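# Knock the tray aside so balls fall into cups

## Task

Shove the tray out of the way so that every ball falls into the cup directly beneath it; neither any ball nor any tube still containing a ball may be touched.

## Robot and tools

Robot: two arms, left_arm and right_arm, each ending in an identical five-finger right hand (the hands are not mirrored, so axes and numbers mean the same on both). Bases in the scene frame: left_arm at (-0.019, +0.760, +0.099) m, right_arm at (+0.084, -0.738, +0.099) m, both nearly unrotated. Scene frame: origin at table-top height midway between the arms, +x out over the table, +z up, left_arm on the +y side. Fixed cameras and the table use the scene frame; every hand pose, velocity, target and wrist-camera pose is in that arm's own base frame.

Hand point: a spot 0.05 m in front of the palm and 0.15 m out from the wrist flange along the fingers. Its +z runs along straight fingers, +y out of the palm, +x across the palm away from the thumb. Straight fingers extend 0.06-0.07 m past it; a wrist bracket on the little-finger side can strike things; the wrist may hang below the hand point and reach the table first.

The row (28 numbers, each -1 to 1, always all 28 even if one arm moves): left dx, dy, dz, rx, ry, rz; left little, ring, middle, index, thumb_bend, thumb_turn, force_limit, speed; then the same 14 for the right arm. Pose numbers are offsets, not poses: measured from that arm's Hand target at the start of the action, along the arm's base axes, with rotation about the Hand target position. 1.0 = 0.6 m or 180 degrees; rx, ry, rz form one rotation vector. All six zeros means hold at the Hand target. Every row of one action counts from the same start, and each new action starts from the current Hand target, so repeating an offset moves further. Finger numbers are absolute targets: +1 open/straight, -1 curled; thumb_turn -1 puts the thumb opposite the fingers, +1 beside the palm. force_limit maps -1..+1 to about 0..10 N (0..15 N for the two thumb motors); speed rises to full at +0.48. To leave a hand unchanged, resend the eight numbers of its last executed row; if none was sent yet, send hand_measured plus hand_force_limit and hand_speed. For a gentle close use speed -0.94 or below.

Tools:
- execute_actions(actions, cameras): actions is a list of actions; each action is a table of up to 15 rows, one per 1/30 s step, a short table holding its last row. Images return only if actions is empty or cameras requests them (["all"], names, or []).
- move(target, speed, blend, stop_force, zero, blocking, cameras): target is one 28-number row or a list of up to 15 rows, all offsets from the same starting Hand targets. Straight-line paths, ending together, at least 0.5 s, capped at 10 s. speed in m/s 0.002-3.2 (default 0.25; turning up to twice that in rad/s), one value or one per target. blend in m rounds corners of a list (0 = stop at each). stop_force 4-120 N ends an arm's path when its wrist sensor feels that much push against its motion; unreliable while the hand turns; omit it when backing off a contact; not allowed with blocking=false. zero (default true) re-zeroes before the move. Paths do not avoid obstacles; avoid routing near an arm's own base. Result adds a move: line: done, off_target, moving, held or fault, plus limits=paced (pose clipped) or limits=held (steps withheld).
- wait(seconds 0-10): let time pass with the last commands held; a running move continues.
- stop(): brake the running move.
- zoom_image(camera, region [x0,y0,x1,y1] pixels, at most 504x504) on the newest image of cam_head_left, cam_head_right, cam_high, cam_left_wrist or cam_right_wrist (all 672x504).
- show_instructions(): reference pages.
- zero_wrist_force(arm): tare that arm's wrist sensor.
- finished_scene(scene): end the current scene, giving its number; irreversible.

Results: end_effector_position (m), end_effector_quat_wxyz, velocities, Hand target (last commanded pose after clipping; next offsets start here), joint positions and torques, wrist force and torque along the hand point axes plus the peak since last shown, hand_measured, hand_stopped_by (moving, target, force, stalled, fault), hand_load_n (positive when the finger is pushed open). Joint velocities may read "within noise". Printed positions can be off by a few centimetres. A hand point often settles short of its Hand target; the next command asks for it again, otherwise add the gap as an offset.

Control notes: commanded orientation is clipped to within 32 degrees of the measured one per step. Motion lags commands by roughly 0.09 or 0.2 s and fast moves overshoot. A clearance check holds back commands that bring the arms too close, but not always. Joint drive speed is limited (2.09 rad/s shoulder, 3.14 others).

Hazards: contact torque at a joint's limit (pan/lift 303, elbow 138, wrists 49.6 N m) or about 150 N outside force stops that arm for 10 s. Arms are stiff: aiming even slightly past a firm surface can fault; faster moves hit harder. Motors heating to 70 °C give MOTOR HOT; at 85 °C the arm is braked for 30-60 s. Do not let the arms press on each other or a hand grip the other hand. Nothing may fall off the table. For this job, hit the tray with a controlled sweep, never touching balls or occupied tubes, and avoid slams, hard pushes and long falls.

Each tool is called after ">>>" as a command line: name --argument value for each argument, lists and objects as JSON in quotes; but a table of rows of numbers goes row by row, as --pt "numbers of a row", without its own name.

Reference images:

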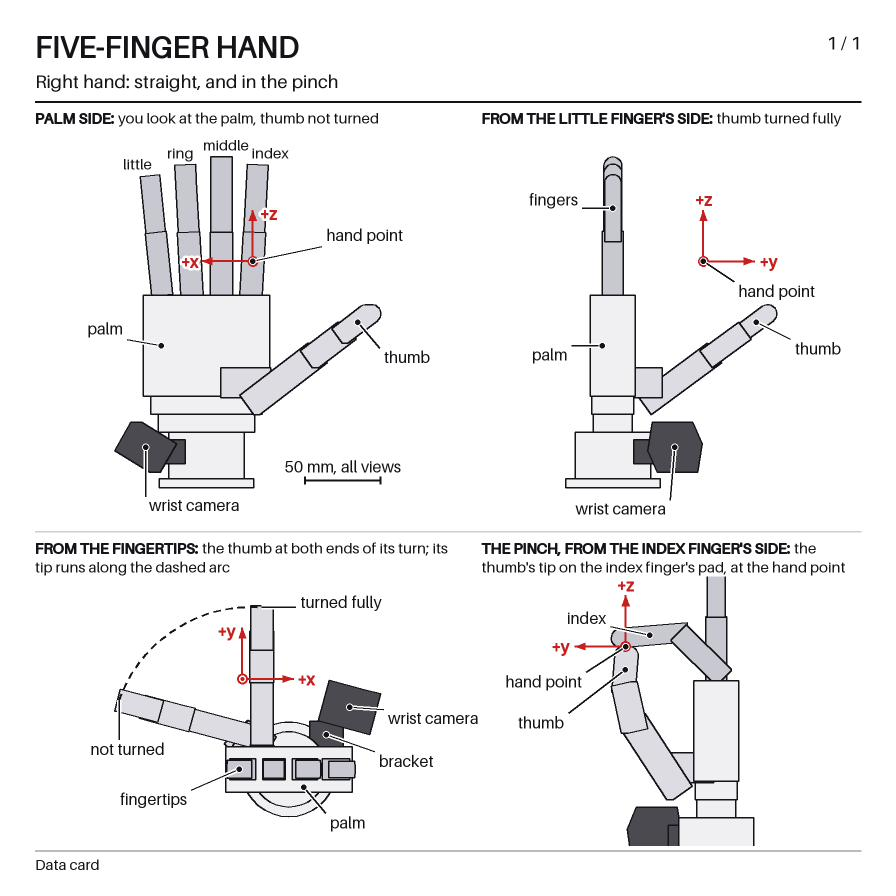

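## Session

>>> execute_actions --actions '[]'

Scene clock: 0.00 s.
left_arm: end_effector_position=(-0.1333, +0.5084, +0.5095) hand_measured=(+1.000, +1.000, +1.000, +1.000, +1.000, +1.000) hand_load_n=(+0.0, +0.0, +0.0, +0.0, +0.0, +0.0) hand_stopped_by=(target, target, target, target, target, target) hand_force_limit=0.00 hand_speed=-0.80 end_effector_quat_wxyz=(+0.096, +0.692, -0.706, +0.113) | right_arm: end_effector_position=(+0.1378, -0.4561, +0.6073) hand_measured=(+1.000, +1.000, +1.000, +1.000, +1.000, +1.000) hand_load_n=(+0.0, +0.0, +0.0, +0.0, +0.0, +0.0) hand_stopped_by=(target, target, target, target, target, target) hand_force_limit=0.00 hand_speed=-0.80 end_effector_quat_wxyz=(+0.029, +0.764, +0.641, +0.074)
Joint positions: left_arm=[1.397 -1.441 1.523 1.779 1.641 -1.713] | right_arm=[-1.884 -1.66 1.55 1.777 1.444 -1.715]
Joint velocities: within noise
Joint torques (N m): no reading
Wrist force (N): no reading
Wrist torque (N m): no reading
Wrist force, peak (N): no reading
Hand target: left_arm -0.1333, +0.5084, +0.5095; +0.096, +0.692, -0.706, +0.113 | right_arm +0.1378, -0.4561, +0.6073; +0.029, +0.764, +0.641, +0.074

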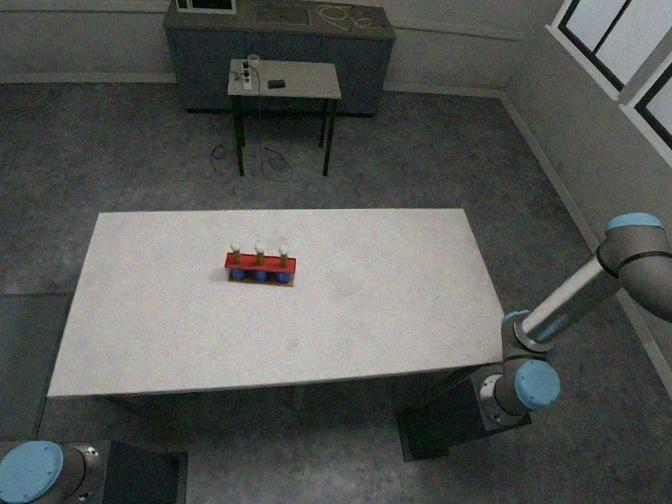

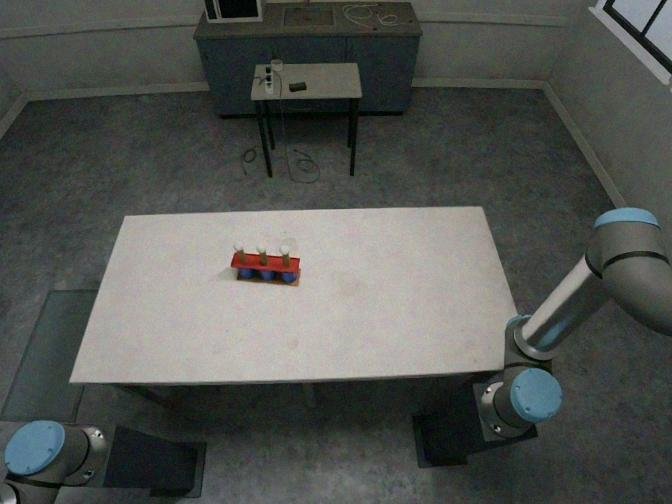

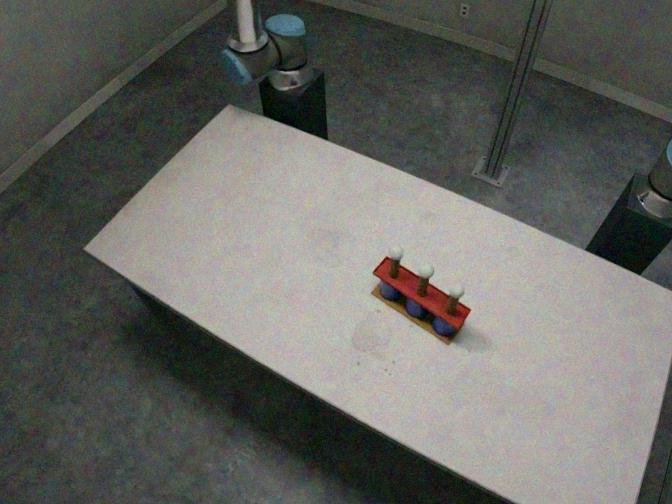

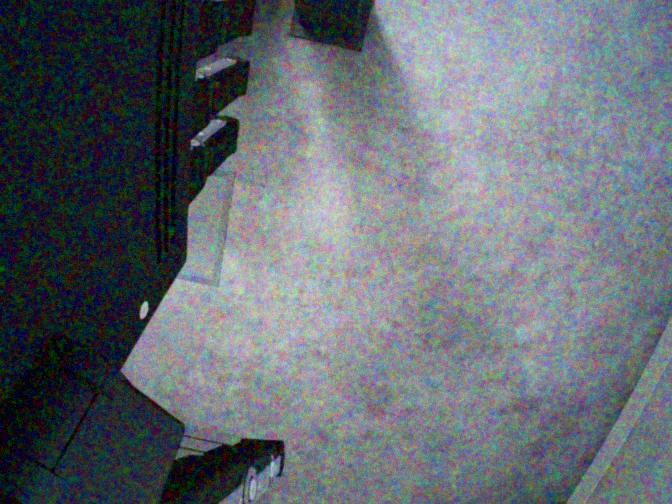

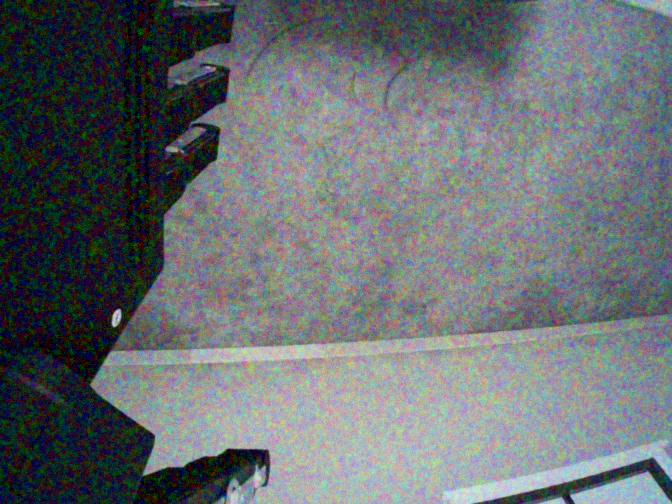

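>>> zoom_image --camera "cam_head_left" --region '[200, 220, 320, 310]'

>>> zoom_image --camera "cam_high" --region '[350, 230, 490, 350]'

>>> zoom_image --camera "cam_head_right" --region '[210, 220, 330, 310]'

Scaled by 4.200 from the camera's 672x504 image, which has a finer 960x720 frame.

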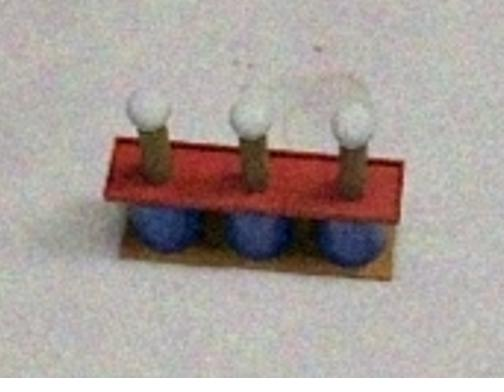

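Scaled by 3.600 from the camera's 672x504 image, which has a finer 960x720 frame.

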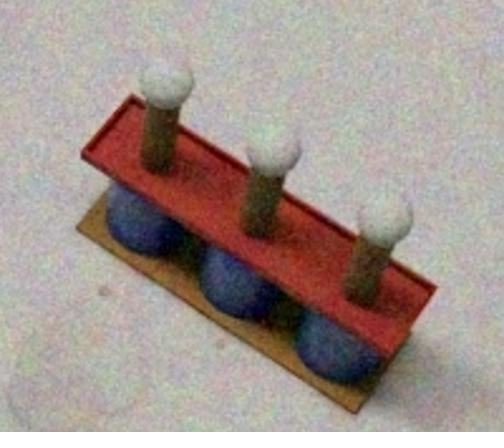

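Scaled by 4.200 from the camera's 672x504 image, which has a finer 960x720 frame.

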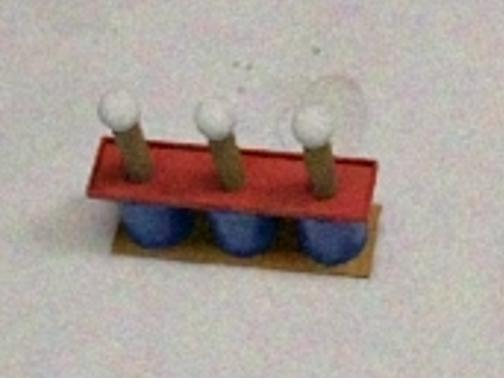

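>>> move --target '[0.722, 0.07, 0.0, 0,0,0, 1,1,1,1,1,1,0,-0.8, 0,0,0,0,0,0, 1,1,1,1,1,1,0,-0.8]' --speed 0.5

>>> move --target '[0.533, -0.583, 0.0, 0,0,0, 1,1,1,1,1,1,0,-0.8, 0,0,0,0,0,0, 1,1,1,1,1,1,0,-0.8]' --speed 0.5

>>> move --target '[-0.1, -0.75, 0.0, 0.0639,-0.2736,0, 1,1,1,1,1,1,0,-0.8, 0,0,0,0,0,0, 1,1,1,1,1,1,0,-0.8]' --speed 0.5 --cameras '["all"]'

Scene clock: 291.47 s.
left_arm: end_effector_position=(+0.2998, +0.5503, +0.5095) hand_measured=(+1.000, +1.000, +1.000, +1.000, +1.000, +1.000) hand_load_n=(+0.0, +0.0, +0.0, +0.0, +0.0, +0.0) hand_stopped_by=(target, target, target, target, target, target) hand_force_limit=0.00 hand_speed=-0.80 end_effector_quat_wxyz=(+0.097, +0.692, -0.706, +0.113) | right_arm: end_effector_position=(+0.1378, -0.4561, +0.6073) hand_measured=(+1.000, +1.000, +1.000, +1.000, +1.000, +1.000) hand_load_n=(+0.0, +0.0, +0.0, +0.5, +0.0, +0.0) hand_stopped_by=(target, target, target, target, target, target) hand_force_limit=0.00 hand_speed=-0.80 end_effector_quat_wxyz=(+0.029, +0.764, +0.641, +0.074)
Joint positions: left_arm=[0.783 -1.206 1.208 1.768 1.795 -2.315] | right_arm=[-1.884 -1.66 1.55 1.777 1.444 -1.715]
Joint torques (N m): left_arm=[-8.06 -55.22 -43.35 1.66 -2.42 0.56] | right_arm=[-0.39 -28.03 -37.6 4.7 -0.79 0.46]
Wrist force (N): left_arm=[0.5 -0.1 0.3] | right_arm=[-0.2 -0.1 0.5]
Wrist torque (N m): left_arm=[0.03 -0.05 -0.11] | right_arm=[-0.04 0.02 -0.01]
Wrist force, peak (N): left_arm=[0.1 -3.3 0.0] | right_arm=[-0.1 -0.4 0.8]
Hand target: left_arm +0.2999, +0.5504, +0.5095; +0.096, +0.692, -0.706, +0.113 | right_arm +0.1378, -0.4561, +0.6073; +0.029, +0.764, +0.641, +0.074
Off the commanded pose: left_arm 0.000 m, 0 deg | right_arm 0.000 m, 0 deg.
move: done

Scene clock: 293.00 s.
left_arm: end_effector_position=(+0.6196, +0.2006, +0.5095) hand_measured=(+1.000, +1.000, +1.000, +1.000, +1.000, +1.000) hand_load_n=(+0.0, +0.0, +0.0, +0.0, +0.0, +0.0) hand_stopped_by=(target, target, target, target, target, target) hand_force_limit=0.00 hand_speed=-0.80 end_effector_quat_wxyz=(+0.097, +0.692, -0.706, +0.113) | right_arm: end_effector_position=(+0.1378, -0.4561, +0.6073) hand_measured=(+1.000, +1.000, +1.000, +1.000, +1.000, +1.000) hand_load_n=(+0.0, +0.0, +0.0, +0.0, +0.0, +0.0) hand_stopped_by=(target, target, target, target, target, target) hand_force_limit=0.00 hand_speed=-0.80 end_effector_quat_wxyz=(+0.029, +0.764, +0.641, +0.074)
Joint positions: left_arm=[0.108 -1.158 1.102 1.639 1.869 -3.011] | right_arm=[-1.884 -1.66 1.55 1.777 1.444 -1.715]
Joint torques (N m): left_arm=[-12.56 -63.93 -42.17 2.43 -1.99 -1.76] | right_arm=[-1.8 -31.2 -37.58 4.79 -0.86 0.32]
Wrist force (N): left_arm=[0.0 -0.3 0.1] | right_arm=[-0.2 0.2 0.1]
Wrist torque (N m): left_arm=[0.05 0.01 -0.14] | right_arm=[0.03 0.03 0.00]
Wrist force, peak (N): left_arm=[2.4 -2.8 1.2] | right_arm=[-0.4 0.0 0.5]
Hand target: left_arm +0.6197, +0.2006, +0.5095; +0.096, +0.692, -0.706, +0.113 | right_arm +0.1378, -0.4561, +0.6073; +0.029, +0.764, +0.641, +0.074
Off the commanded pose: left_arm 0.000 m, 0 deg | right_arm 0.000 m, 0 deg.
move: done

Scene clock: 294.53 s.
left_arm: end_effector_position=(+0.5597, -0.2494, +0.5096) hand_measured=(+1.000, +1.000, +1.000, +1.000, +1.000, +1.000) hand_load_n=(+0.0, +0.0, +0.0, +0.0, +0.0, +0.0) hand_stopped_by=(target, target, target, target, target, target) hand_force_limit=0.00 hand_speed=-0.80 end_effector_quat_wxyz=(+0.274, -0.588, +0.690, -0.321) | right_arm: end_effector_position=(+0.1378, -0.4561, +0.6073) hand_measured=(+1.000, +1.000, +1.000, +1.000, +1.000, +1.000) hand_load_n=(+0.0, +0.0, +0.0, +0.0, +0.0, +0.0) hand_stopped_by=(target, target, target, target, target, target) hand_force_limit=0.00 hand_speed=-0.80 end_effector_quat_wxyz=(+0.029, +0.764, +0.641, +0.074)
Joint positions: left_arm=[-0.958 -1.647 1.625 0.9 0.99 -3.726] | right_arm=[-1.884 -1.66 1.55 1.777 1.444 -1.715]
Joint torques (N m): left_arm=[-10.14 -30.47 -39.69 0.95 -3.41 1.01] | right_arm=[0.51 -30.45 -37.42 4.46 -0.49 0.28]
Wrist force (N): left_arm=[-0.1 -0.6 -0.1] | right_arm=[-0.3 -0.1 0.3]
Wrist torque (N m): left_arm=[-0.06 0.01 -0.10] | right_arm=[-0.03 0.04 -0.01]
Wrist force, peak (N): left_arm=[-3.1 -1.6 -0.3] | right_arm=[0.1 -0.1 0.7]
Hand target: left_arm +0.5597, -0.2494, +0.5095; +0.274, -0.588, +0.690, -0.321 | right_arm +0.1378, -0.4561, +0.6073; +0.029, +0.764, +0.641, +0.074
Off the commanded pose: left_arm 0.000 m, 0 deg | right_arm 0.000 m, 0 deg.
move: done

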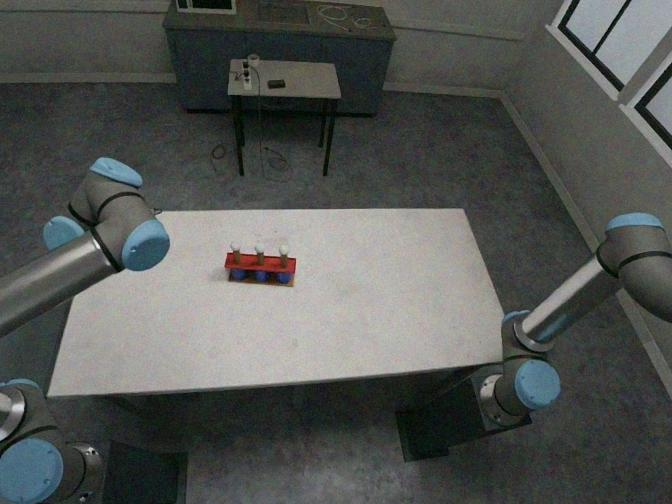

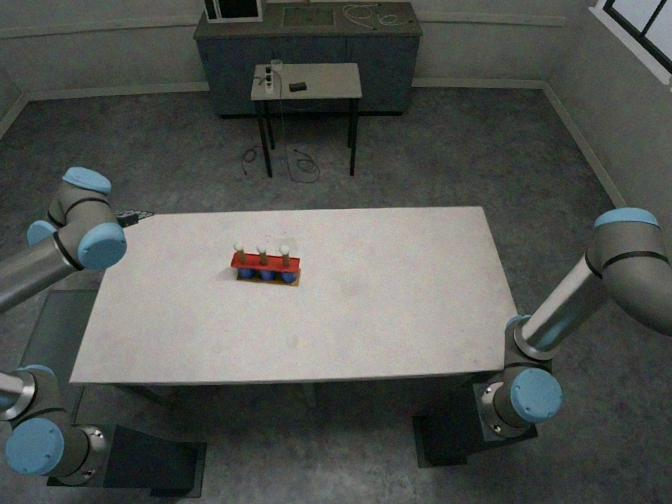

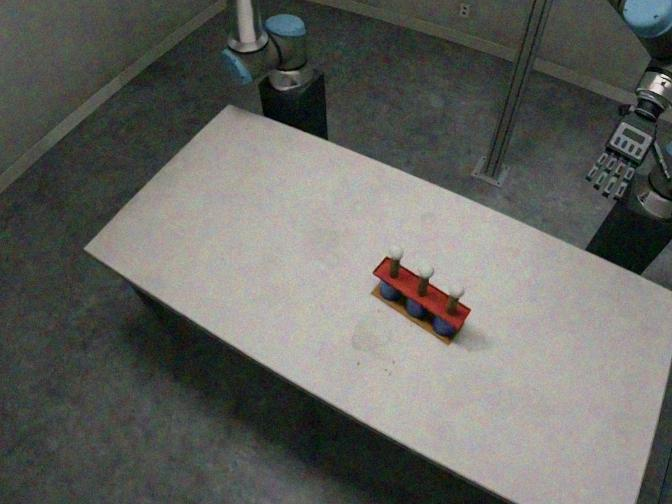

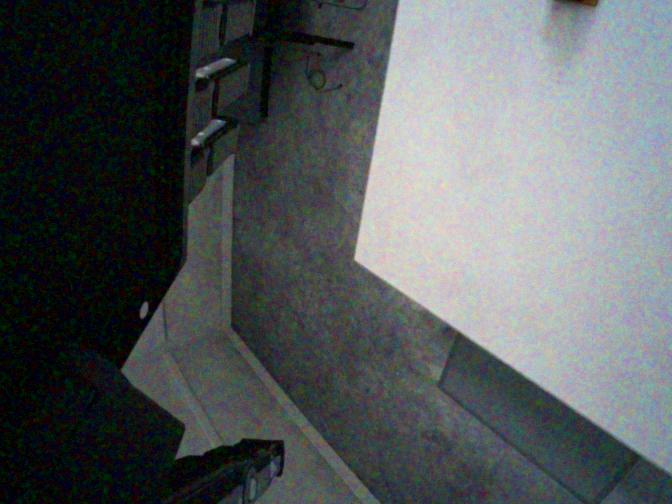

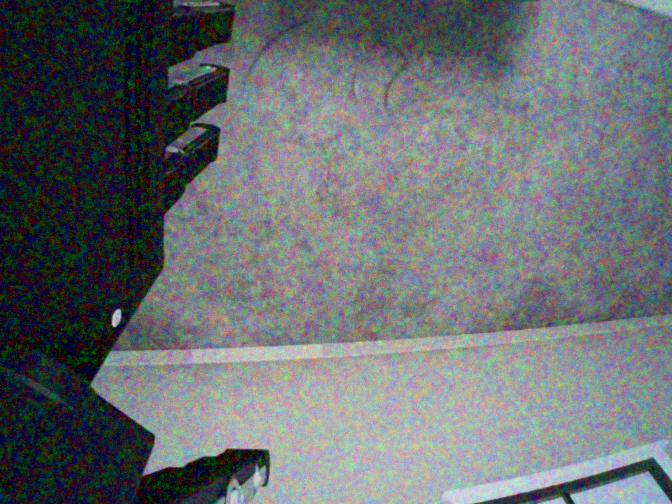

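>>> move --target '[-0.167, -0.483, -0.6, 0,0,0, 1,1,1,1,1,1,0,-0.8, 0,0,0,0,0,0, 1,1,1,1,1,1,0,-0.8]' --speed 0.4 --cameras '["all"]'

Scene clock: 306.60 s.
left_arm: end_effector_position=(+0.4595, -0.5392, +0.1496) hand_measured=(+1.000, +1.000, +1.000, +1.000, +1.000, +1.000) hand_load_n=(+0.0, +0.0, +0.0, +0.0, +0.0, -0.5) hand_stopped_by=(target, target, target, target, target, target) hand_force_limit=0.00 hand_speed=-0.80 end_effector_quat_wxyz=(+0.274, -0.588, +0.690, -0.321) | right_arm: end_effector_position=(+0.1378, -0.4561, +0.6073) hand_measured=(+1.000, +1.000, +1.000, +1.000, +1.000, +1.000) hand_load_n=(+0.0, +0.0, +0.0, +0.0, +0.0, +0.0) hand_stopped_by=(target, target, target, target, target, target) hand_force_limit=0.00 hand_speed=-0.80 end_effector_quat_wxyz=(+0.029, +0.764, +0.641, +0.074)
Joint positions: left_arm=[-1.366 -1.175 1.794 0.551 0.774 -4.178] | right_arm=[-1.884 -1.66 1.55 1.777 1.444 -1.715]
Joint torques (N m): left_arm=[-4.76 -50.5 -25.94 2.86 1.06 2.08] | right_arm=[-2.16 -28.74 -37.23 4.78 -0.77 0.26]
Wrist force (N): left_arm=[-0.2 -0.4 0.1] | right_arm=[0.0 0.0 0.5]
Wrist torque (N m): left_arm=[-0.03 0.04 -0.09] | right_arm=[-0.03 0.00 0.00]
Wrist force, peak (N): left_arm=[-2.3 -2.8 -0.8] | right_arm=[-0.2 0.1 0.8]
Hand target: left_arm +0.4595, -0.5392, +0.1495; +0.274, -0.588, +0.690, -0.321 | right_arm +0.1378, -0.4561, +0.6073; +0.029, +0.764, +0.641, +0.074
Off the commanded pose: left_arm 0.000 m, 0 deg | right_arm 0.000 m, 0 deg.
move: done

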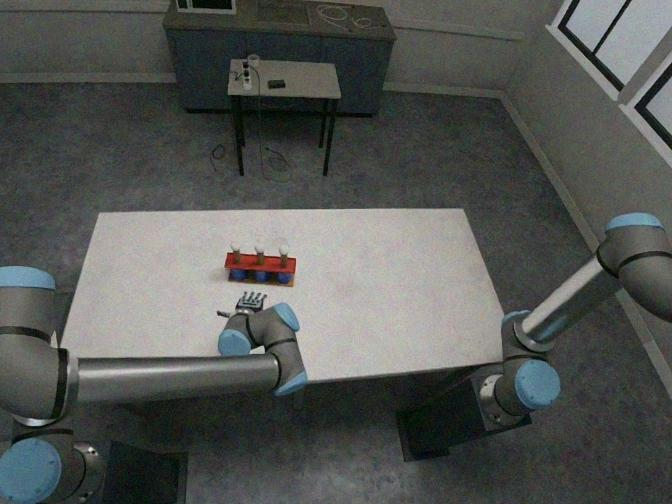

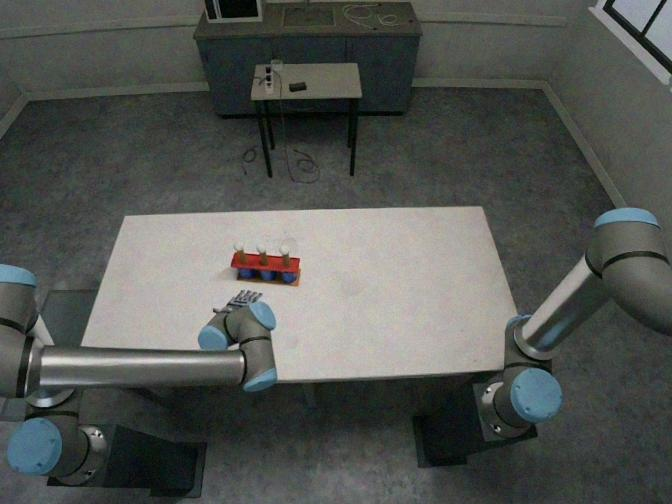

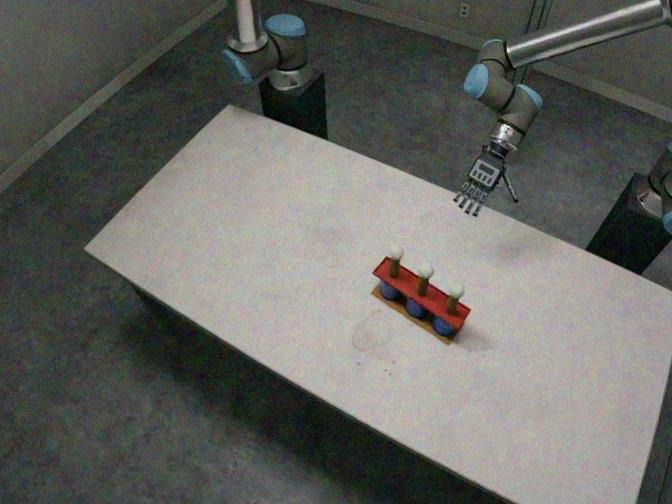

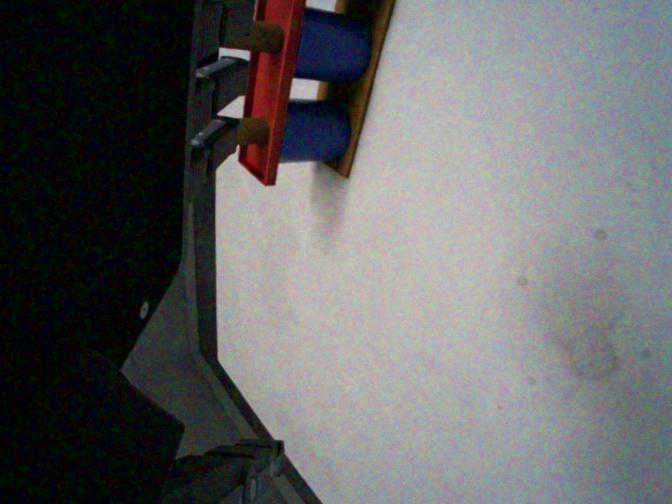

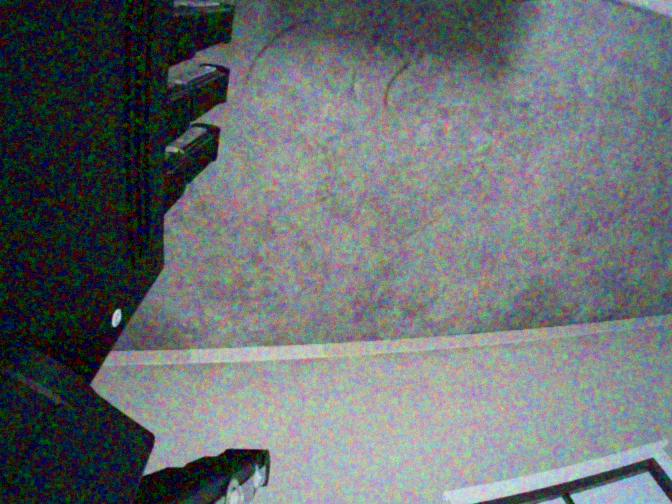

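>>> zoom_image --camera "cam_left_wrist" --region '[180, 0, 420, 200]'

>>> zoom_image --camera "cam_head_left" --region '[200, 220, 320, 330]'

>>> zoom_image --camera "cam_head_right" --region '[200, 220, 320, 330]'

>>> zoom_image --camera "cam_high" --region '[350, 130, 550, 350]'

Scaled by 2.100 from the camera's 672x504 image, which has a finer 960x720 frame.

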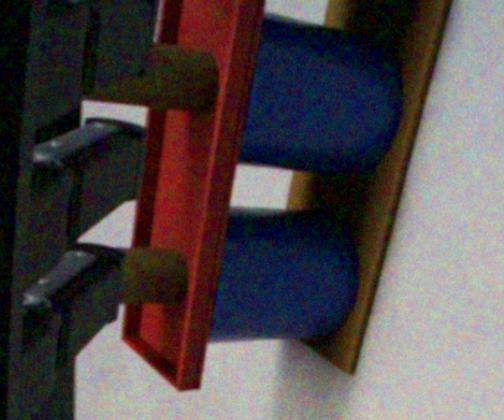

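Scaled by 4.200 from the camera's 672x504 image, which has a finer 960x720 frame.

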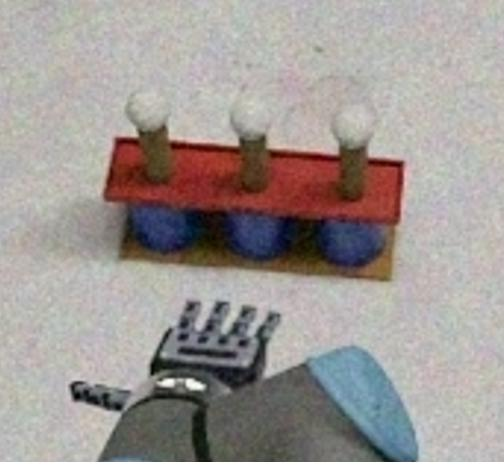

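Scaled by 4.200 from the camera's 672x504 image, which has a finer 960x720 frame.

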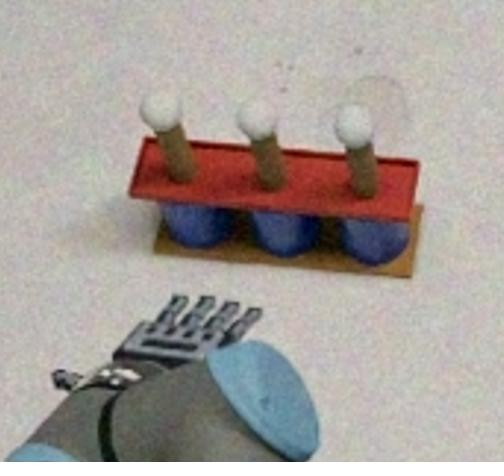

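Scaled by 2.291 from the camera's 672x504 image, which has a finer 960x720 frame.

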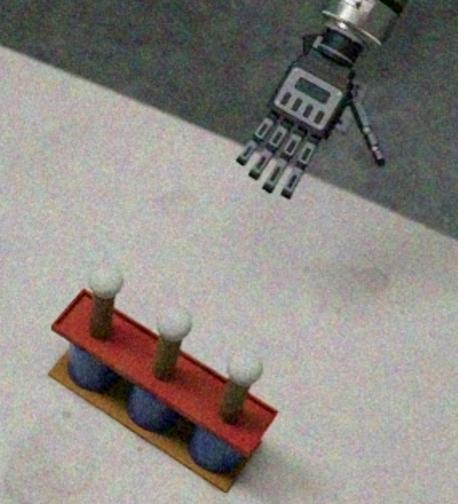

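>>> move --target '[-0.297, 0.042, 0, 0,0,0, 1,-1,-1,1,1,1,0,-0.5, 0,0,0,0,0,0, 1,1,1,1,1,1,0,-0.8]' --speed 0.4

>>> move --pt "0.0066 -0.0009 0 0 0 0 1 -1 -1 1 1 1 0 -0.5 0 0 0 0 0 0 1 1 1 1 1 1 0 -0.8" --pt "0.33 -0.0463 0 0 0 0 1 -1 -1 1 1 1 0 -0.5 0 0 0 0 0 0 1 1 1 1 1 1 0 -0.8" --speed '[0.008, 1.1]' --blend '[0.002, 0]' --blocking false

>>> wait --seconds 0.06

>>> wait --seconds 0.06

>>> wait --seconds 0.06

>>> wait --seconds 0.06

>>> wait --seconds 0.06

>>> wait --seconds 0.06

>>> wait --seconds 0.06

>>> wait --seconds 0.06

>>> wait --seconds 0.06

>>> wait --seconds 0.06

Scene clock: 524.03 s.
left_arm: end_effector_position=(+0.2813, -0.5140, +0.1495) hand_measured=(+1.000, -1.000, -1.000, +1.000, +1.000, +1.000) hand_load_n=(+0.0, +0.0, +0.0, +0.0, +0.0, -0.5) hand_stopped_by=(target, target, target, target, target, target) hand_force_limit=0.00 hand_speed=-0.50 end_effector_quat_wxyz=(+0.274, -0.588, +0.690, -0.321) | right_arm: end_effector_position=(+0.1378, -0.4561, +0.6073) hand_measured=(+1.000, +1.000, +1.000, +1.000, +1.000, +1.000) hand_load_n=(+0.0, +0.0, +0.0, -0.5, +0.0, +0.0) hand_stopped_by=(target, target, target, target, target, target) hand_force_limit=0.00 hand_speed=-0.80 end_effector_quat_wxyz=(+0.029, +0.764, +0.641, +0.074)
Joint positions: left_arm=[-1.691 -1.239 1.982 0.781 0.7 -4.652] | right_arm=[-1.884 -1.66 1.55 1.777 1.444 -1.715]
Joint torques (N m): left_arm=[-9.17 -58.65 -18.86 6.39 0.73 -4.11] | right_arm=[-0.53 -30.37 -37.44 4.35 -0.78 0.47]
Wrist force (N): left_arm=[-0.3 -0.7 -0.1] | right_arm=[-0.4 0.0 0.2]
Wrist torque (N m): left_arm=[-0.04 0.05 0.00] | right_arm=[-0.01 0.05 -0.02]
Wrist force, peak (N): left_arm=[-0.1 -2.6 2.1] | right_arm=[-0.3 -0.3 0.7]
Hand target: left_arm +0.2813, -0.5140, +0.1495; +0.274, -0.588, +0.690, -0.321 | right_arm +0.1378, -0.4561, +0.6073; +0.029, +0.764, +0.641, +0.074
Off the commanded pose: left_arm 0.000 m, 0 deg | right_arm 0.000 m, 0 deg.
move: done

Scene clock: 524.53 s.
left_arm: end_effector_position=(+0.2847, -0.5145, +0.1496) hand_measured=(+1.000, -1.000, -1.000, +1.000, +1.000, +1.000) hand_load_n=(+0.0, +0.0, +0.0, +0.0, +0.0, +0.0) hand_stopped_by=(target, target, target, target, target, target) hand_force_limit=0.00 hand_speed=-0.50 end_effector_quat_wxyz=(+0.274, -0.588, +0.690, -0.321) end_effector_velocity=(+0.008, -0.002, +0.000) end_effector_angular_velocity=(+0.000, +0.000, +0.000) | right_arm: end_effector_position=(+0.1378, -0.4561, +0.6073) hand_measured=(+1.000, +1.000, +1.000, +1.000, +1.000, +1.000) hand_load_n=(+0.0, +0.0, +0.0, +0.0, +0.0, +0.0) hand_stopped_by=(target, target, target, target, target, target) hand_force_limit=0.00 hand_speed=-0.80 end_effector_quat_wxyz=(+0.029, +0.764, +0.641, +0.074)
Joint positions: left_arm=[-1.684 -1.238 1.979 0.776 0.7 -4.642] | right_arm=[-1.884 -1.66 1.55 1.777 1.444 -1.715]
Joint velocities: left_arm=[0.016 0.001 -0.008 -0.013 0.001 0.025] | right_arm=[within noise]
Joint torques (N m): left_arm=[9.84 -40.93 -31.47 1.13 0.77 3.94] | right_arm=[-0.25 -29.47 -37.78 4.61 -0.64 0.53]
Wrist force (N): left_arm=[-0.2 -0.6 -0.1] | right_arm=[-0.2 -0.2 0.6]
Wrist torque (N m): left_arm=[-0.04 0.04 -0.11] | right_arm=[-0.05 0.01 -0.01]
Wrist force, peak (N): left_arm=[-0.2 -0.8 0.0] | right_arm=[-0.1 -0.1 0.7]
Hand target: left_arm +0.2852, -0.5146, +0.1495; +0.274, -0.588, +0.690, -0.321 | right_arm +0.1378, -0.4561, +0.6073; +0.029, +0.764, +0.641, +0.074
Off the commanded pose: left_arm 0.196 m, 0 deg | right_arm 0.000 m, 0 deg.
move: running; path passed 0 of 2 targets

Scene clock: 524.60 s.
left_arm: end_effector_position=(+0.2856, -0.5146, +0.1496) hand_measured=(+1.000, -1.000, -1.000, +1.000, +1.000, +1.000) hand_load_n=(+0.0, +0.0, +0.0, +0.0, +0.0, +0.0) hand_stopped_by=(target, target, target, target, target, target) hand_force_limit=0.00 hand_speed=-0.50 end_effector_quat_wxyz=(+0.274, -0.588, +0.690, -0.321) end_effector_velocity=(+0.027, -0.003, -0.001) end_effector_angular_velocity=(+0.003, +0.000, +0.001) | right_arm: end_effector_position=(+0.1378, -0.4561, +0.6073) hand_measured=(+1.000, +1.000, +1.000, +1.000, +1.000, +1.000) hand_load_n=(+0.0, +0.0, +0.0, +0.0, +0.0, +0.0) hand_stopped_by=(target, target, target, target, target, target) hand_force_limit=0.00 hand_speed=-0.80 end_effector_quat_wxyz=(+0.029, +0.764, +0.641, +0.074)
Joint positions: left_arm=[-1.683 -1.238 1.978 0.774 0.7 -4.639] | right_arm=[-1.884 -1.66 1.55 1.777 1.444 -1.715]
Joint velocities: left_arm=[0.054 0.006 -0.023 -0.043 0.003 0.082] | right_arm=[within noise]
Joint torques (N m): left_arm=[26.06 -41.36 -35.3 0.23 1.21 6.51] | right_arm=[-3.25 -29.6 -36.69 4.7 -0.77 0.41]
Wrist force (N): left_arm=[-0.4 0.0 -0.5] | right_arm=[-0.2 -0.1 0.4]
Wrist torque (N m): left_arm=[0.07 0.07 -0.12] | right_arm=[-0.04 0.02 -0.01]
Wrist force, peak (N): left_arm=[-0.2 -0.6 -0.5] | right_arm=[-0.2 -0.4 0.5]
Hand target: left_arm +0.2901, -0.5153, +0.1495; +0.274, -0.588, +0.690, -0.321 | right_arm +0.1378, -0.4561, +0.6073; +0.029, +0.764, +0.641, +0.074
Off the commanded pose: left_arm 0.196 m, 0 deg | right_arm 0.000 m, 0 deg.
earlier move: running; path passed 1 of 2 targets
wait: 0.07 s; no rest

Scene clock: 524.67 s.
left_arm: end_effector_position=(+0.2905, -0.5153, +0.1496) hand_measured=(+1.000, -1.000, -1.000, +1.000, +1.000, +1.000) hand_load_n=(+0.0, +0.0, +0.0, +0.0, +0.0, +0.0) hand_stopped_by=(target, target, target, target, target, target) hand_force_limit=0.00 hand_speed=-0.50 end_effector_quat_wxyz=(+0.274, -0.588, +0.690, -0.321) end_effector_velocity=(+0.135, -0.017, +0.001) end_effector_angular_velocity=(+0.002, -0.007, +0.007) | right_arm: end_effector_position=(+0.1378, -0.4561, +0.6073) hand_measured=(+1.000, +1.000, +1.000, +1.000, +1.000, +1.000) hand_load_n=(+0.0, +0.0, +0.0, +0.0, +0.0, +0.0) hand_stopped_by=(target, target, target, target, target, target) hand_force_limit=0.00 hand_speed=-0.80 end_effector_quat_wxyz=(+0.029, +0.764, +0.641, +0.074)
Joint positions: left_arm=[-1.673 -1.237 1.974 0.766 0.701 -4.624] | right_arm=[-1.884 -1.66 1.55 1.777 1.444 -1.715]
Joint velocities: left_arm=[0.267 0.021 -0.117 -0.209 0.011 0.402] | right_arm=[within noise]
Joint torques (N m): left_arm=[56.27 -40.08 -39.21 -1.57 0.53 10.63] | right_arm=[-0.36 -31.44 -36.97 5.05 -0.88 0.1]
Wrist force (N): left_arm=[-0.2 1.0 -1.9] | right_arm=[-0.1 0.1 0.6]
Wrist torque (N m): left_arm=[0.27 0.09 -0.12] | right_arm=[-0.01 0.01 0.00]
Wrist force, peak (N): left_arm=[-0.2 1.0 -1.9] | right_arm=[-0.1 0.1 0.6]
Hand target: left_arm +0.3059, -0.5175, +0.1495; +0.274, -0.588, +0.690, -0.321 | right_arm +0.1378, -0.4561, +0.6073; +0.029, +0.764, +0.641, +0.074
Off the commanded pose: left_arm 0.191 m, 0 deg | right_arm 0.000 m, 0 deg.
earlier move: running; path passed 1 of 2 targets
wait: 0.07 s; no rest

Scene clock: 524.73 s.
left_arm: end_effector_position=(+0.3046, -0.5169, +0.1498) hand_measured=(+1.000, -1.000, -1.000, +1.000, +1.000, +1.000) hand_load_n=(+0.0, +0.5, +0.0, +0.0, +0.0, +0.0) hand_stopped_by=(target, target, target, target, target, target) hand_force_limit=0.00 hand_speed=-0.50 end_effector_quat_wxyz=(+0.275, -0.588, +0.689, -0.322) end_effector_velocity=(+0.300, -0.032, +0.007) end_effector_angular_velocity=(+0.003, -0.032, +0.032) | right_arm: end_effector_position=(+0.1378, -0.4561, +0.6073) hand_measured=(+1.000, +1.000, +1.000, +1.000, +1.000, +1.000) hand_load_n=(+0.0, +0.0, +0.0, +0.0, +0.0, +0.0) hand_stopped_by=(target, target, target, target, target, target) hand_force_limit=0.00 hand_speed=-0.80 end_effector_quat_wxyz=(+0.029, +0.764, +0.641, +0.074)
Joint positions: left_arm=[-1.645 -1.235 1.962 0.745 0.702 -4.583] | right_arm=[-1.884 -1.66 1.55 1.777 1.444 -1.715]
Joint velocities: left_arm=[0.579 0.052 -0.26 -0.435 0.023 0.848] | right_arm=[within noise]
Joint torques (N m): left_arm=[65.36 -41.26 -41.81 -1.94 0.51 11.88] | right_arm=[-2.94 -29.06 -37.53 4.56 -0.64 0.43]
Wrist force (N): left_arm=[0.1 1.5 -2.3] | right_arm=[-0.2 -0.2 0.2]
Wrist torque (N m): left_arm=[0.34 0.07 -0.12] | right_arm=[-0.04 0.04 -0.01]
Wrist force, peak (N): left_arm=[0.0 1.8 -2.2] | right_arm=[-0.3 -0.2 0.5]
Hand target: left_arm +0.3325, -0.5212, +0.1495; +0.274, -0.588, +0.690, -0.321 | right_arm +0.1378, -0.4561, +0.6073; +0.029, +0.764, +0.641, +0.074
Off the commanded pose: left_arm 0.176 m, 0 deg | right_arm 0.000 m, 0 deg.
earlier move: running; path passed 1 of 2 targets
wait: 0.07 s; no rest

Scene clock: 524.80 s.
left_arm: end_effector_position=(+0.3334, -0.5196, +0.1507) hand_measured=(+1.000, -1.000, -1.000, +1.000, +1.000, +1.000) hand_load_n=(+0.0, +0.0, +0.0, +0.0, +0.0, -0.5) hand_stopped_by=(target, target, target, target, target, target) hand_force_limit=0.00 hand_speed=-0.50 end_effector_quat_wxyz=(+0.276, -0.589, +0.688, -0.322) end_effector_velocity=(+0.485, -0.042, +0.016) end_effector_angular_velocity=(+0.009, -0.064, +0.064) | right_arm: end_effector_position=(+0.1378, -0.4561, +0.6073) hand_measured=(+1.000, +1.000, +1.000, +1.000, +1.000, +1.000) hand_load_n=(+0.0, +0.0, +0.0, +0.0, +0.0, +0.0) hand_stopped_by=(target, target, target, target, target, target) hand_force_limit=0.00 hand_speed=-0.80 end_effector_quat_wxyz=(+0.029, +0.764, +0.641, +0.074)
Joint positions: left_arm=[-1.591 -1.229 1.936 0.705 0.705 -4.505] | right_arm=[-1.884 -1.66 1.55 1.777 1.444 -1.715]
Joint velocities: left_arm=[0.906 0.109 -0.438 -0.65 0.069 1.299] | right_arm=[within noise]
Joint torques (N m): left_arm=[65.17 -35.76 -44.09 -1.95 1.54 12.09] | right_arm=[-0.79 -30.05 -37.11 4.94 -0.91 0.36]
Wrist force (N): left_arm=[0.1 1.5 -2.1] | right_arm=[-0.3 0.0 -0.2]
Wrist torque (N m): left_arm=[0.33 0.04 -0.15] | right_arm=[0.02 0.06 -0.01]
Wrist force, peak (N): left_arm=[0.2 1.5 -2.4] | right_arm=[0.0 0.0 0.5]
Hand target: left_arm +0.3700, -0.5265, +0.1495; +0.274, -0.588, +0.690, -0.321 | right_arm +0.1378, -0.4561, +0.6073; +0.029, +0.764, +0.641, +0.074
Off the commanded pose: left_arm 0.148 m, 0 deg | right_arm 0.000 m, 0 deg.
earlier move: running; path passed 1 of 2 targets
wait: 0.07 s; no rest

Scene clock: 524.87 s.
left_arm: end_effector_position=(+0.3694, -0.5227, +0.1518) hand_measured=(+1.000, -1.000, -1.000, +1.000, +1.000, +1.000) hand_load_n=(+0.0, +0.0, +0.0, +0.0, +0.0, +0.0) hand_stopped_by=(target, target, target, target, target, target) hand_force_limit=0.00 hand_speed=-0.50 end_effector_quat_wxyz=(+0.279, -0.590, +0.686, -0.322) end_effector_velocity=(+0.626, -0.053, +0.020) end_effector_angular_velocity=(+0.012, -0.074, +0.074) | right_arm: end_effector_position=(+0.1378, -0.4561, +0.6073) hand_measured=(+1.000, +1.000, +1.000, +1.000, +1.000, +1.000) hand_load_n=(+0.0, +0.0, +0.0, +0.0, +0.0, +0.0) hand_stopped_by=(target, target, target, target, target, target) hand_force_limit=0.00 hand_speed=-0.80 end_effector_quat_wxyz=(+0.029, +0.764, +0.641, +0.074)
Joint positions: left_arm=[-1.524 -1.22 1.902 0.659 0.712 -4.41] | right_arm=[-1.884 -1.66 1.55 1.777 1.444 -1.715]
Joint velocities: left_arm=[1.128 0.188 -0.61 -0.778 0.167 1.596] | right_arm=[within noise]
Joint torques (N m): left_arm=[49.52 -35.16 -44.21 -2 2.35 10.76] | right_arm=[-0.79 -29.22 -38.16 4.66 -0.57 0.16]
Wrist force (N): left_arm=[0.0 0.9 -1.7] | right_arm=[-0.1 -0.1 0.6]
Wrist torque (N m): left_arm=[0.23 0.04 -0.19] | right_arm=[-0.04 0.00 -0.01]
Wrist force, peak (N): left_arm=[-0.1 1.1 -2.0] | right_arm=[-0.1 -0.1 0.6]
Hand target: left_arm +0.4127, -0.5325, +0.1495; +0.274, -0.588, +0.690, -0.321 | right_arm +0.1378, -0.4561, +0.6073; +0.029, +0.764, +0.641, +0.074
Off the commanded pose: left_arm 0.112 m, 1 deg | right_arm 0.000 m, 0 deg.
earlier move: running; path passed 1 of 2 targets
wait: 0.07 s; no rest

Scene clock: 524.93 s.
left_arm: end_effector_position=(+0.4103, -0.5268, +0.1529) hand_measured=(+1.000, -1.000, -1.000, +1.000, +1.000, +1.000) hand_load_n=(+0.0, +0.0, +0.0, +0.0, +0.0, +0.0) hand_stopped_by=(target, target, target, target, target, target) hand_force_limit=0.00 hand_speed=-0.50 end_effector_quat_wxyz=(+0.281, -0.590, +0.685, -0.323) end_effector_velocity=(+0.624, -0.071, +0.011) end_effector_angular_velocity=(-0.003, -0.028, +0.012) | right_arm: end_effector_position=(+0.1378, -0.4561, +0.6073) hand_measured=(+1.000, +1.000, +1.000, +1.000, +1.000, +1.000) hand_load_n=(+0.0, +0.0, +0.0, +0.0, +0.0, +0.0) hand_stopped_by=(target, target, target, target, target, target) hand_force_limit=0.00 hand_speed=-0.80 end_effector_quat_wxyz=(+0.029, +0.764, +0.641, +0.074)
Joint positions: left_arm=[-1.452 -1.205 1.86 0.61 0.727 -4.307] | right_arm=[-1.884 -1.66 1.55 1.777 1.444 -1.715]
Joint velocities: left_arm=[1.085 0.25 -0.678 -0.737 0.298 1.551] | right_arm=[within noise]
Joint torques (N m): left_arm=[-1.62 -36.06 -36.45 0.34 3.54 5.3] | right_arm=[-2.33 -30.64 -37.32 4.68 -0.79 0.11]
Wrist force (N): left_arm=[-0.4 -1.2 0.7] | right_arm=[0.1 0.0 0.1]
Wrist torque (N m): left_arm=[-0.15 0.02 -0.26] | right_arm=[-0.01 -0.02 0.01]
Wrist force, peak (N): left_arm=[-0.4 -1.2 0.7] | right_arm=[0.1 0.2 0.6]
Hand target: left_arm +0.4453, -0.5371, +0.1495; +0.274, -0.588, +0.690, -0.321 | right_arm +0.1378, -0.4561, +0.6073; +0.029, +0.764, +0.641, +0.074
Off the commanded pose: left_arm 0.071 m, 1 deg | right_arm 0.000 m, 0 deg.
earlier move: running; path passed 1 of 2 targets
wait: 0.07 s; no rest

Scene clock: 525.00 s.
left_arm: end_effector_position=(+0.4491, -0.5328, +0.1526) hand_measured=(+1.000, -1.000, -1.000, +1.000, +1.000, +1.000) hand_load_n=(+0.0, +0.0, +0.0, +0.0, +0.0, +0.0) hand_stopped_by=(target, target, target, target, target, target) hand_force_limit=0.00 hand_speed=-0.50 end_effector_quat_wxyz=(+0.279, -0.590, +0.686, -0.323) end_effector_velocity=(+0.447, -0.091, -0.016) end_effector_angular_velocity=(-0.019, +0.062, -0.086) | right_arm: end_effector_position=(+0.1378, -0.4561, +0.6073) hand_measured=(+1.000, +1.000, +1.000, +1.000, +1.000, +1.000) hand_load_n=(+0.0, +0.0, +0.0, +0.0, +0.0, +0.0) hand_stopped_by=(target, target, target, target, target, target) hand_force_limit=0.00 hand_speed=-0.80 end_effector_quat_wxyz=(+0.029, +0.764, +0.641, +0.074)
Joint positions: left_arm=[-1.385 -1.187 1.815 0.565 0.753 -4.211] | right_arm=[-1.884 -1.66 1.55 1.777 1.444 -1.715]
Joint velocities: left_arm=[0.755 0.257 -0.569 -0.505 0.371 1.109] | right_arm=[within noise]
Joint torques (N m): left_arm=[-23.54 -43.2 -31.82 1.77 1.51 2.15] | right_arm=[0.52 -29.57 -37.45 4.41 -0.52 0.08]
Wrist force (N): left_arm=[-0.9 -3.2 2.4] | right_arm=[0.0 0.0 0.3]
Wrist torque (N m): left_arm=[-0.50 0.05 -0.35] | right_arm=[-0.03 -0.01 0.00]
Wrist force, peak (N): left_arm=[-0.9 -3.2 2.4] | right_arm=[0.0 0.0 0.3]
Hand target: left_arm +0.4671, -0.5401, +0.1495; +0.274, -0.588, +0.690, -0.321 | right_arm +0.1378, -0.4561, +0.6073; +0.029, +0.764, +0.641, +0.074
Off the commanded pose: left_arm 0.032 m, 1 deg | right_arm 0.000 m, 0 deg.
earlier move: running; path passed 1 of 2 targets
wait: 0.07 s; no rest

Scene clock: 525.07 s.
left_arm: end_effector_position=(+0.4709, -0.5382, +0.1511) hand_measured=(+1.000, -1.000, -1.000, +1.000, +1.000, +1.000) hand_load_n=(+0.0, +0.0, +0.0, +0.0, +0.0, +0.0) hand_stopped_by=(target, target, target, target, target, target) hand_force_limit=0.00 hand_speed=-0.50 end_effector_quat_wxyz=(+0.276, -0.588, +0.688, -0.323) end_effector_velocity=(+0.250, -0.073, -0.025) end_effector_angular_velocity=(-0.012, +0.086, -0.084) | right_arm: end_effector_position=(+0.1378, -0.4561, +0.6073) hand_measured=(+1.000, +1.000, +1.000, +1.000, +1.000, +1.000) hand_load_n=(+0.0, +0.0, +0.0, +0.0, +0.0, +0.0) hand_stopped_by=(target, target, target, target, target, target) hand_force_limit=0.00 hand_speed=-0.80 end_effector_quat_wxyz=(+0.029, +0.764, +0.641, +0.074)
Joint positions: left_arm=[-1.349 -1.172 1.785 0.541 0.774 -4.157] | right_arm=[-1.884 -1.66 1.55 1.777 1.444 -1.715]
Joint velocities: left_arm=[0.418 0.191 -0.367 -0.251 0.283 0.607] | right_arm=[within noise]
Joint torques (N m): left_arm=[-29.45 -54.85 -28.13 2.59 0.56 0.36] | right_arm=[-1.9 -30.07 -37.28 4.81 -0.77 0.24]
Wrist force (N): left_arm=[-0.1 -2.9 3.0] | right_arm=[-0.2 0.0 0.5]
Wrist torque (N m): left_arm=[-0.50 -0.05 -0.26] | right_arm=[-0.03 0.01 -0.01]
Wrist force, peak (N): left_arm=[-0.1 -2.9 3.0] | right_arm=[-0.2 0.0 0.5]
Hand target: left_arm +0.4779, -0.5416, +0.1495; +0.274, -0.588, +0.690, -0.321 | right_arm +0.1378, -0.4561, +0.6073; +0.029, +0.764, +0.641, +0.074
Off the commanded pose: left_arm 0.009 m, 0 deg | right_arm 0.000 m, 0 deg.
earlier move: running; path passed 1 of 2 targets
wait: 0.07 s; no rest

Scene clock: 525.13 s.
left_arm: end_effector_position=(+0.4807, -0.5415, +0.1498) hand_measured=(+1.000, -1.000, -1.000, +1.000, +1.000, +1.000) hand_load_n=(+0.0, +0.0, +0.0, +0.0, +0.0, +0.0) hand_stopped_by=(target, target, target, target, target, target) hand_force_limit=0.00 hand_speed=-0.50 end_effector_quat_wxyz=(+0.274, -0.588, +0.690, -0.322) end_effector_velocity=(+0.074, -0.031, -0.016) end_effector_angular_velocity=(+0.005, +0.053, -0.031) | right_arm: end_effector_position=(+0.1378, -0.4561, +0.6073) hand_measured=(+1.000, +1.000, +1.000, +1.000, +1.000, +1.000) hand_load_n=(+0.0, +0.0, +0.0, +0.0, +0.0, +0.0) hand_stopped_by=(target, target, target, target, target, target) hand_force_limit=0.00 hand_speed=-0.80 end_effector_quat_wxyz=(+0.029, +0.764, +0.641, +0.074)
Joint positions: left_arm=[-1.332 -1.163 1.769 0.532 0.786 -4.134] | right_arm=[-1.884 -1.66 1.55 1.777 1.444 -1.715]
Joint velocities: left_arm=[0.127 0.083 -0.135 -0.053 0.112 0.173] | right_arm=[within noise]
Joint torques (N m): left_arm=[-21.26 -56.84 -29.85 1.96 -0.1 1.05] | right_arm=[0.23 -29.9 -36.59 4.84 -0.72 0.12]
Wrist force (N): left_arm=[0.2 -2.3 2.6] | right_arm=[-0.2 -0.2 0.3]
Wrist torque (N m): left_arm=[-0.40 -0.07 -0.16] | right_arm=[-0.04 0.02 -0.01]
Wrist force, peak (N): left_arm=[-0.2 -2.5 3.0] | right_arm=[-0.2 -0.2 0.4]
Hand target: left_arm +0.4793, -0.5418, +0.1495; +0.274, -0.588, +0.690, -0.321 | right_arm +0.1378, -0.4561, +0.6073; +0.029, +0.764, +0.641, +0.074
Off the commanded pose: left_arm 0.001 m, 0 deg | right_arm 0.000 m, 0 deg.
earlier move: running
wait: 0.07 s; no rest

Scene clock: 525.20 s.
left_arm: end_effector_position=(+0.4814, -0.5424, +0.1493) hand_measured=(+1.000, -1.000, -1.000, +1.000, +1.000, +1.000) hand_load_n=(+0.0, +0.0, +0.0, +0.0, +0.0, +0.0) hand_stopped_by=(target, target, target, target, target, target) hand_force_limit=0.00 hand_speed=-0.50 end_effector_quat_wxyz=(+0.273, -0.588, +0.690, -0.321) end_effector_velocity=(-0.025, -0.001, -0.003) end_effector_angular_velocity=(+0.006, +0.009, +0.000) | right_arm: end_effector_position=(+0.1378, -0.4561, +0.6073) hand_measured=(+1.000, +1.000, +1.000, +1.000, +1.000, +1.000) hand_load_n=(+0.0, +0.0, +0.0, +0.0, +0.0, +0.5) hand_stopped_by=(target, target, target, target, target, target) hand_force_limit=0.00 hand_speed=-0.80 end_effector_quat_wxyz=(+0.029, +0.764, +0.641, +0.074)
Joint positions: left_arm=[-1.331 -1.162 1.767 0.532 0.789 -4.132] | right_arm=[-1.884 -1.66 1.55 1.777 1.444 -1.715]
Joint velocities: left_arm=[-0.038 -0.005 0.021 0.029 -0.009 -0.053] | right_arm=[within noise]
Joint torques (N m): left_arm=[-22.29 -75.67 -18.17 5.63 -4.89 -4.71] | right_arm=[-3.05 -29.44 -37.22 4.63 -0.93 0.37]
Wrist force (N): left_arm=[-0.1 -1.3 1.2] | right_arm=[-0.1 0.1 0.4]
Wrist torque (N m): left_arm=[-0.19 0.00 0.09] | right_arm=[-0.01 0.00 0.01]
Wrist force, peak (N): left_arm=[0.1 -2.0 2.2] | right_arm=[-0.1 -0.1 0.7]
Hand target: left_arm +0.4793, -0.5418, +0.1495; +0.274, -0.588, +0.690, -0.321 | right_arm +0.1378, -0.4561, +0.6073; +0.029, +0.764, +0.641, +0.074
Off the commanded pose: left_arm 0.002 m, 0 deg | right_arm 0.000 m, 0 deg.
earlier move: running
wait: 0.07 s; no rest

>>> move --target '[0.14, -0.012, -0.21, 0,0,0, 1,-1,-1,1,1,1,0,-0.5, 0,0,0,0,0,0, 1,1,1,1,1,1,0,-0.8]' --speed 0.25 --cameras '["all"]'

>>> zoom_image --camera "cam_head_left" --region '[200, 230, 310, 320]'

>>> zoom_image --camera "cam_head_right" --region '[200, 230, 310, 320]'

>>> zoom_image --camera "cam_high" --region '[360, 200, 500, 350]'

>>> zoom_image --camera "cam_left_wrist" --region '[150, 0, 402, 252]'

a move is refused until a result has shown your running move's end: call wait (it returns as soon as the move ends) or stop first; nothing of this call was run
Scene clock: 655.13 s.
left_arm: end_effector_position=(+0.4793, -0.5418, +0.1495) hand_measured=(+1.000, -1.000, -1.000, +1.000, +1.000, +1.000) hand_load_n=(+0.0, +0.0, +0.0, +0.0, +0.0, +0.0) hand_stopped_by=(target, target, target, target, target, target) hand_force_limit=0.00 hand_speed=-0.50 end_effector_quat_wxyz=(+0.274, -0.588, +0.690, -0.321) | right_arm: end_effector_position=(+0.1378, -0.4561, +0.6073) hand_measured=(+1.000, +1.000, +1.000, +1.000, +1.000, +1.000) hand_load_n=(+0.0, +0.0, +0.0, +0.0, +0.0, +0.0) hand_stopped_by=(target, target, target, target, target, target) hand_force_limit=0.00 hand_speed=-0.80 end_effector_quat_wxyz=(+0.029, +0.764, +0.641, +0.074)
Joint positions: left_arm=[-1.334 -1.163 1.77 0.534 0.786 -4.137] | right_arm=[-1.884 -1.66 1.55 1.777 1.444 -1.715]
Joint torques (N m): left_arm=[10.11 -54.24 -36.72 0.44 1.35 4.08] | right_arm=[-1.55 -30.2 -38.3 4.36 -0.69 0.2]
Wrist force (N): left_arm=[0.3 -0.1 0.5] | right_arm=[0.1 -0.1 0.5]
Wrist torque (N m): left_arm=[0.00 -0.03 0.04] | right_arm=[-0.03 -0.03 0.02]
Wrist force, peak (N): left_arm=[0.0 -1.1 0.3] | right_arm=[-0.4 -0.2 0.7]
Hand target: left_arm +0.4793, -0.5418, +0.1495; +0.274, -0.588, +0.690, -0.321 | right_arm +0.1378, -0.4561, +0.6073; +0.029, +0.764, +0.641, +0.074
Off the commanded pose: left_arm 0.000 m, 0 deg | right_arm 0.000 m, 0 deg.
earlier move: done

Scaled by 4.582 from the camera's 672x504 image, which has a finer 960x720 frame.
This view is cut from an older image: the scene may have changed since it was taken.

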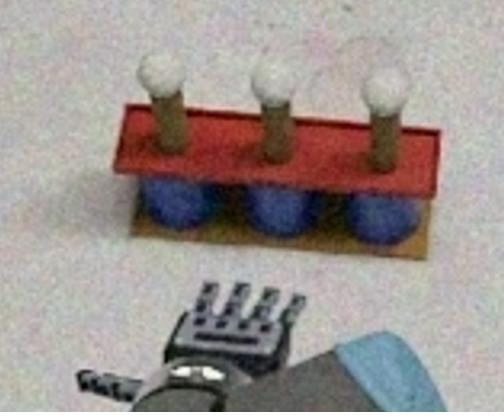

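Scaled by 4.582 from the camera's 672x504 image, which has a finer 960x720 frame.
This view is cut from an older image: the scene may have changed since it was taken.

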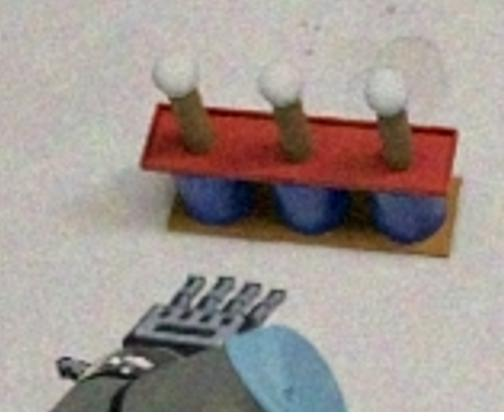

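Scaled by 3.360 from the camera's 672x504 image, which has a finer 960x720 frame.
This view is cut from an older image: the scene may have changed since it was taken.

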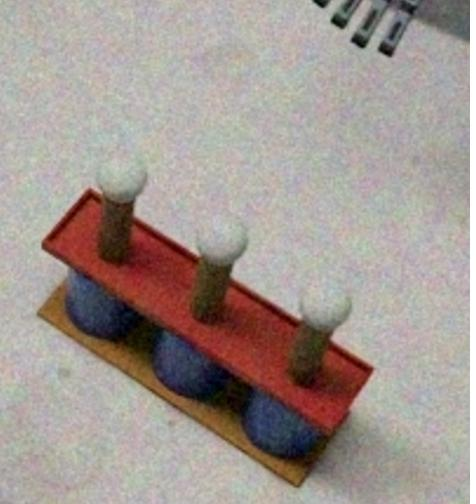

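Scaled by 2.000 from the camera's 672x504 image, which has a finer 960x720 frame.
This view is cut from an older image: the scene may have changed since it was taken.

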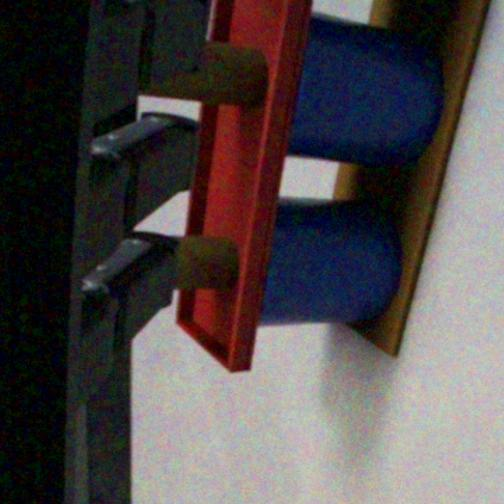

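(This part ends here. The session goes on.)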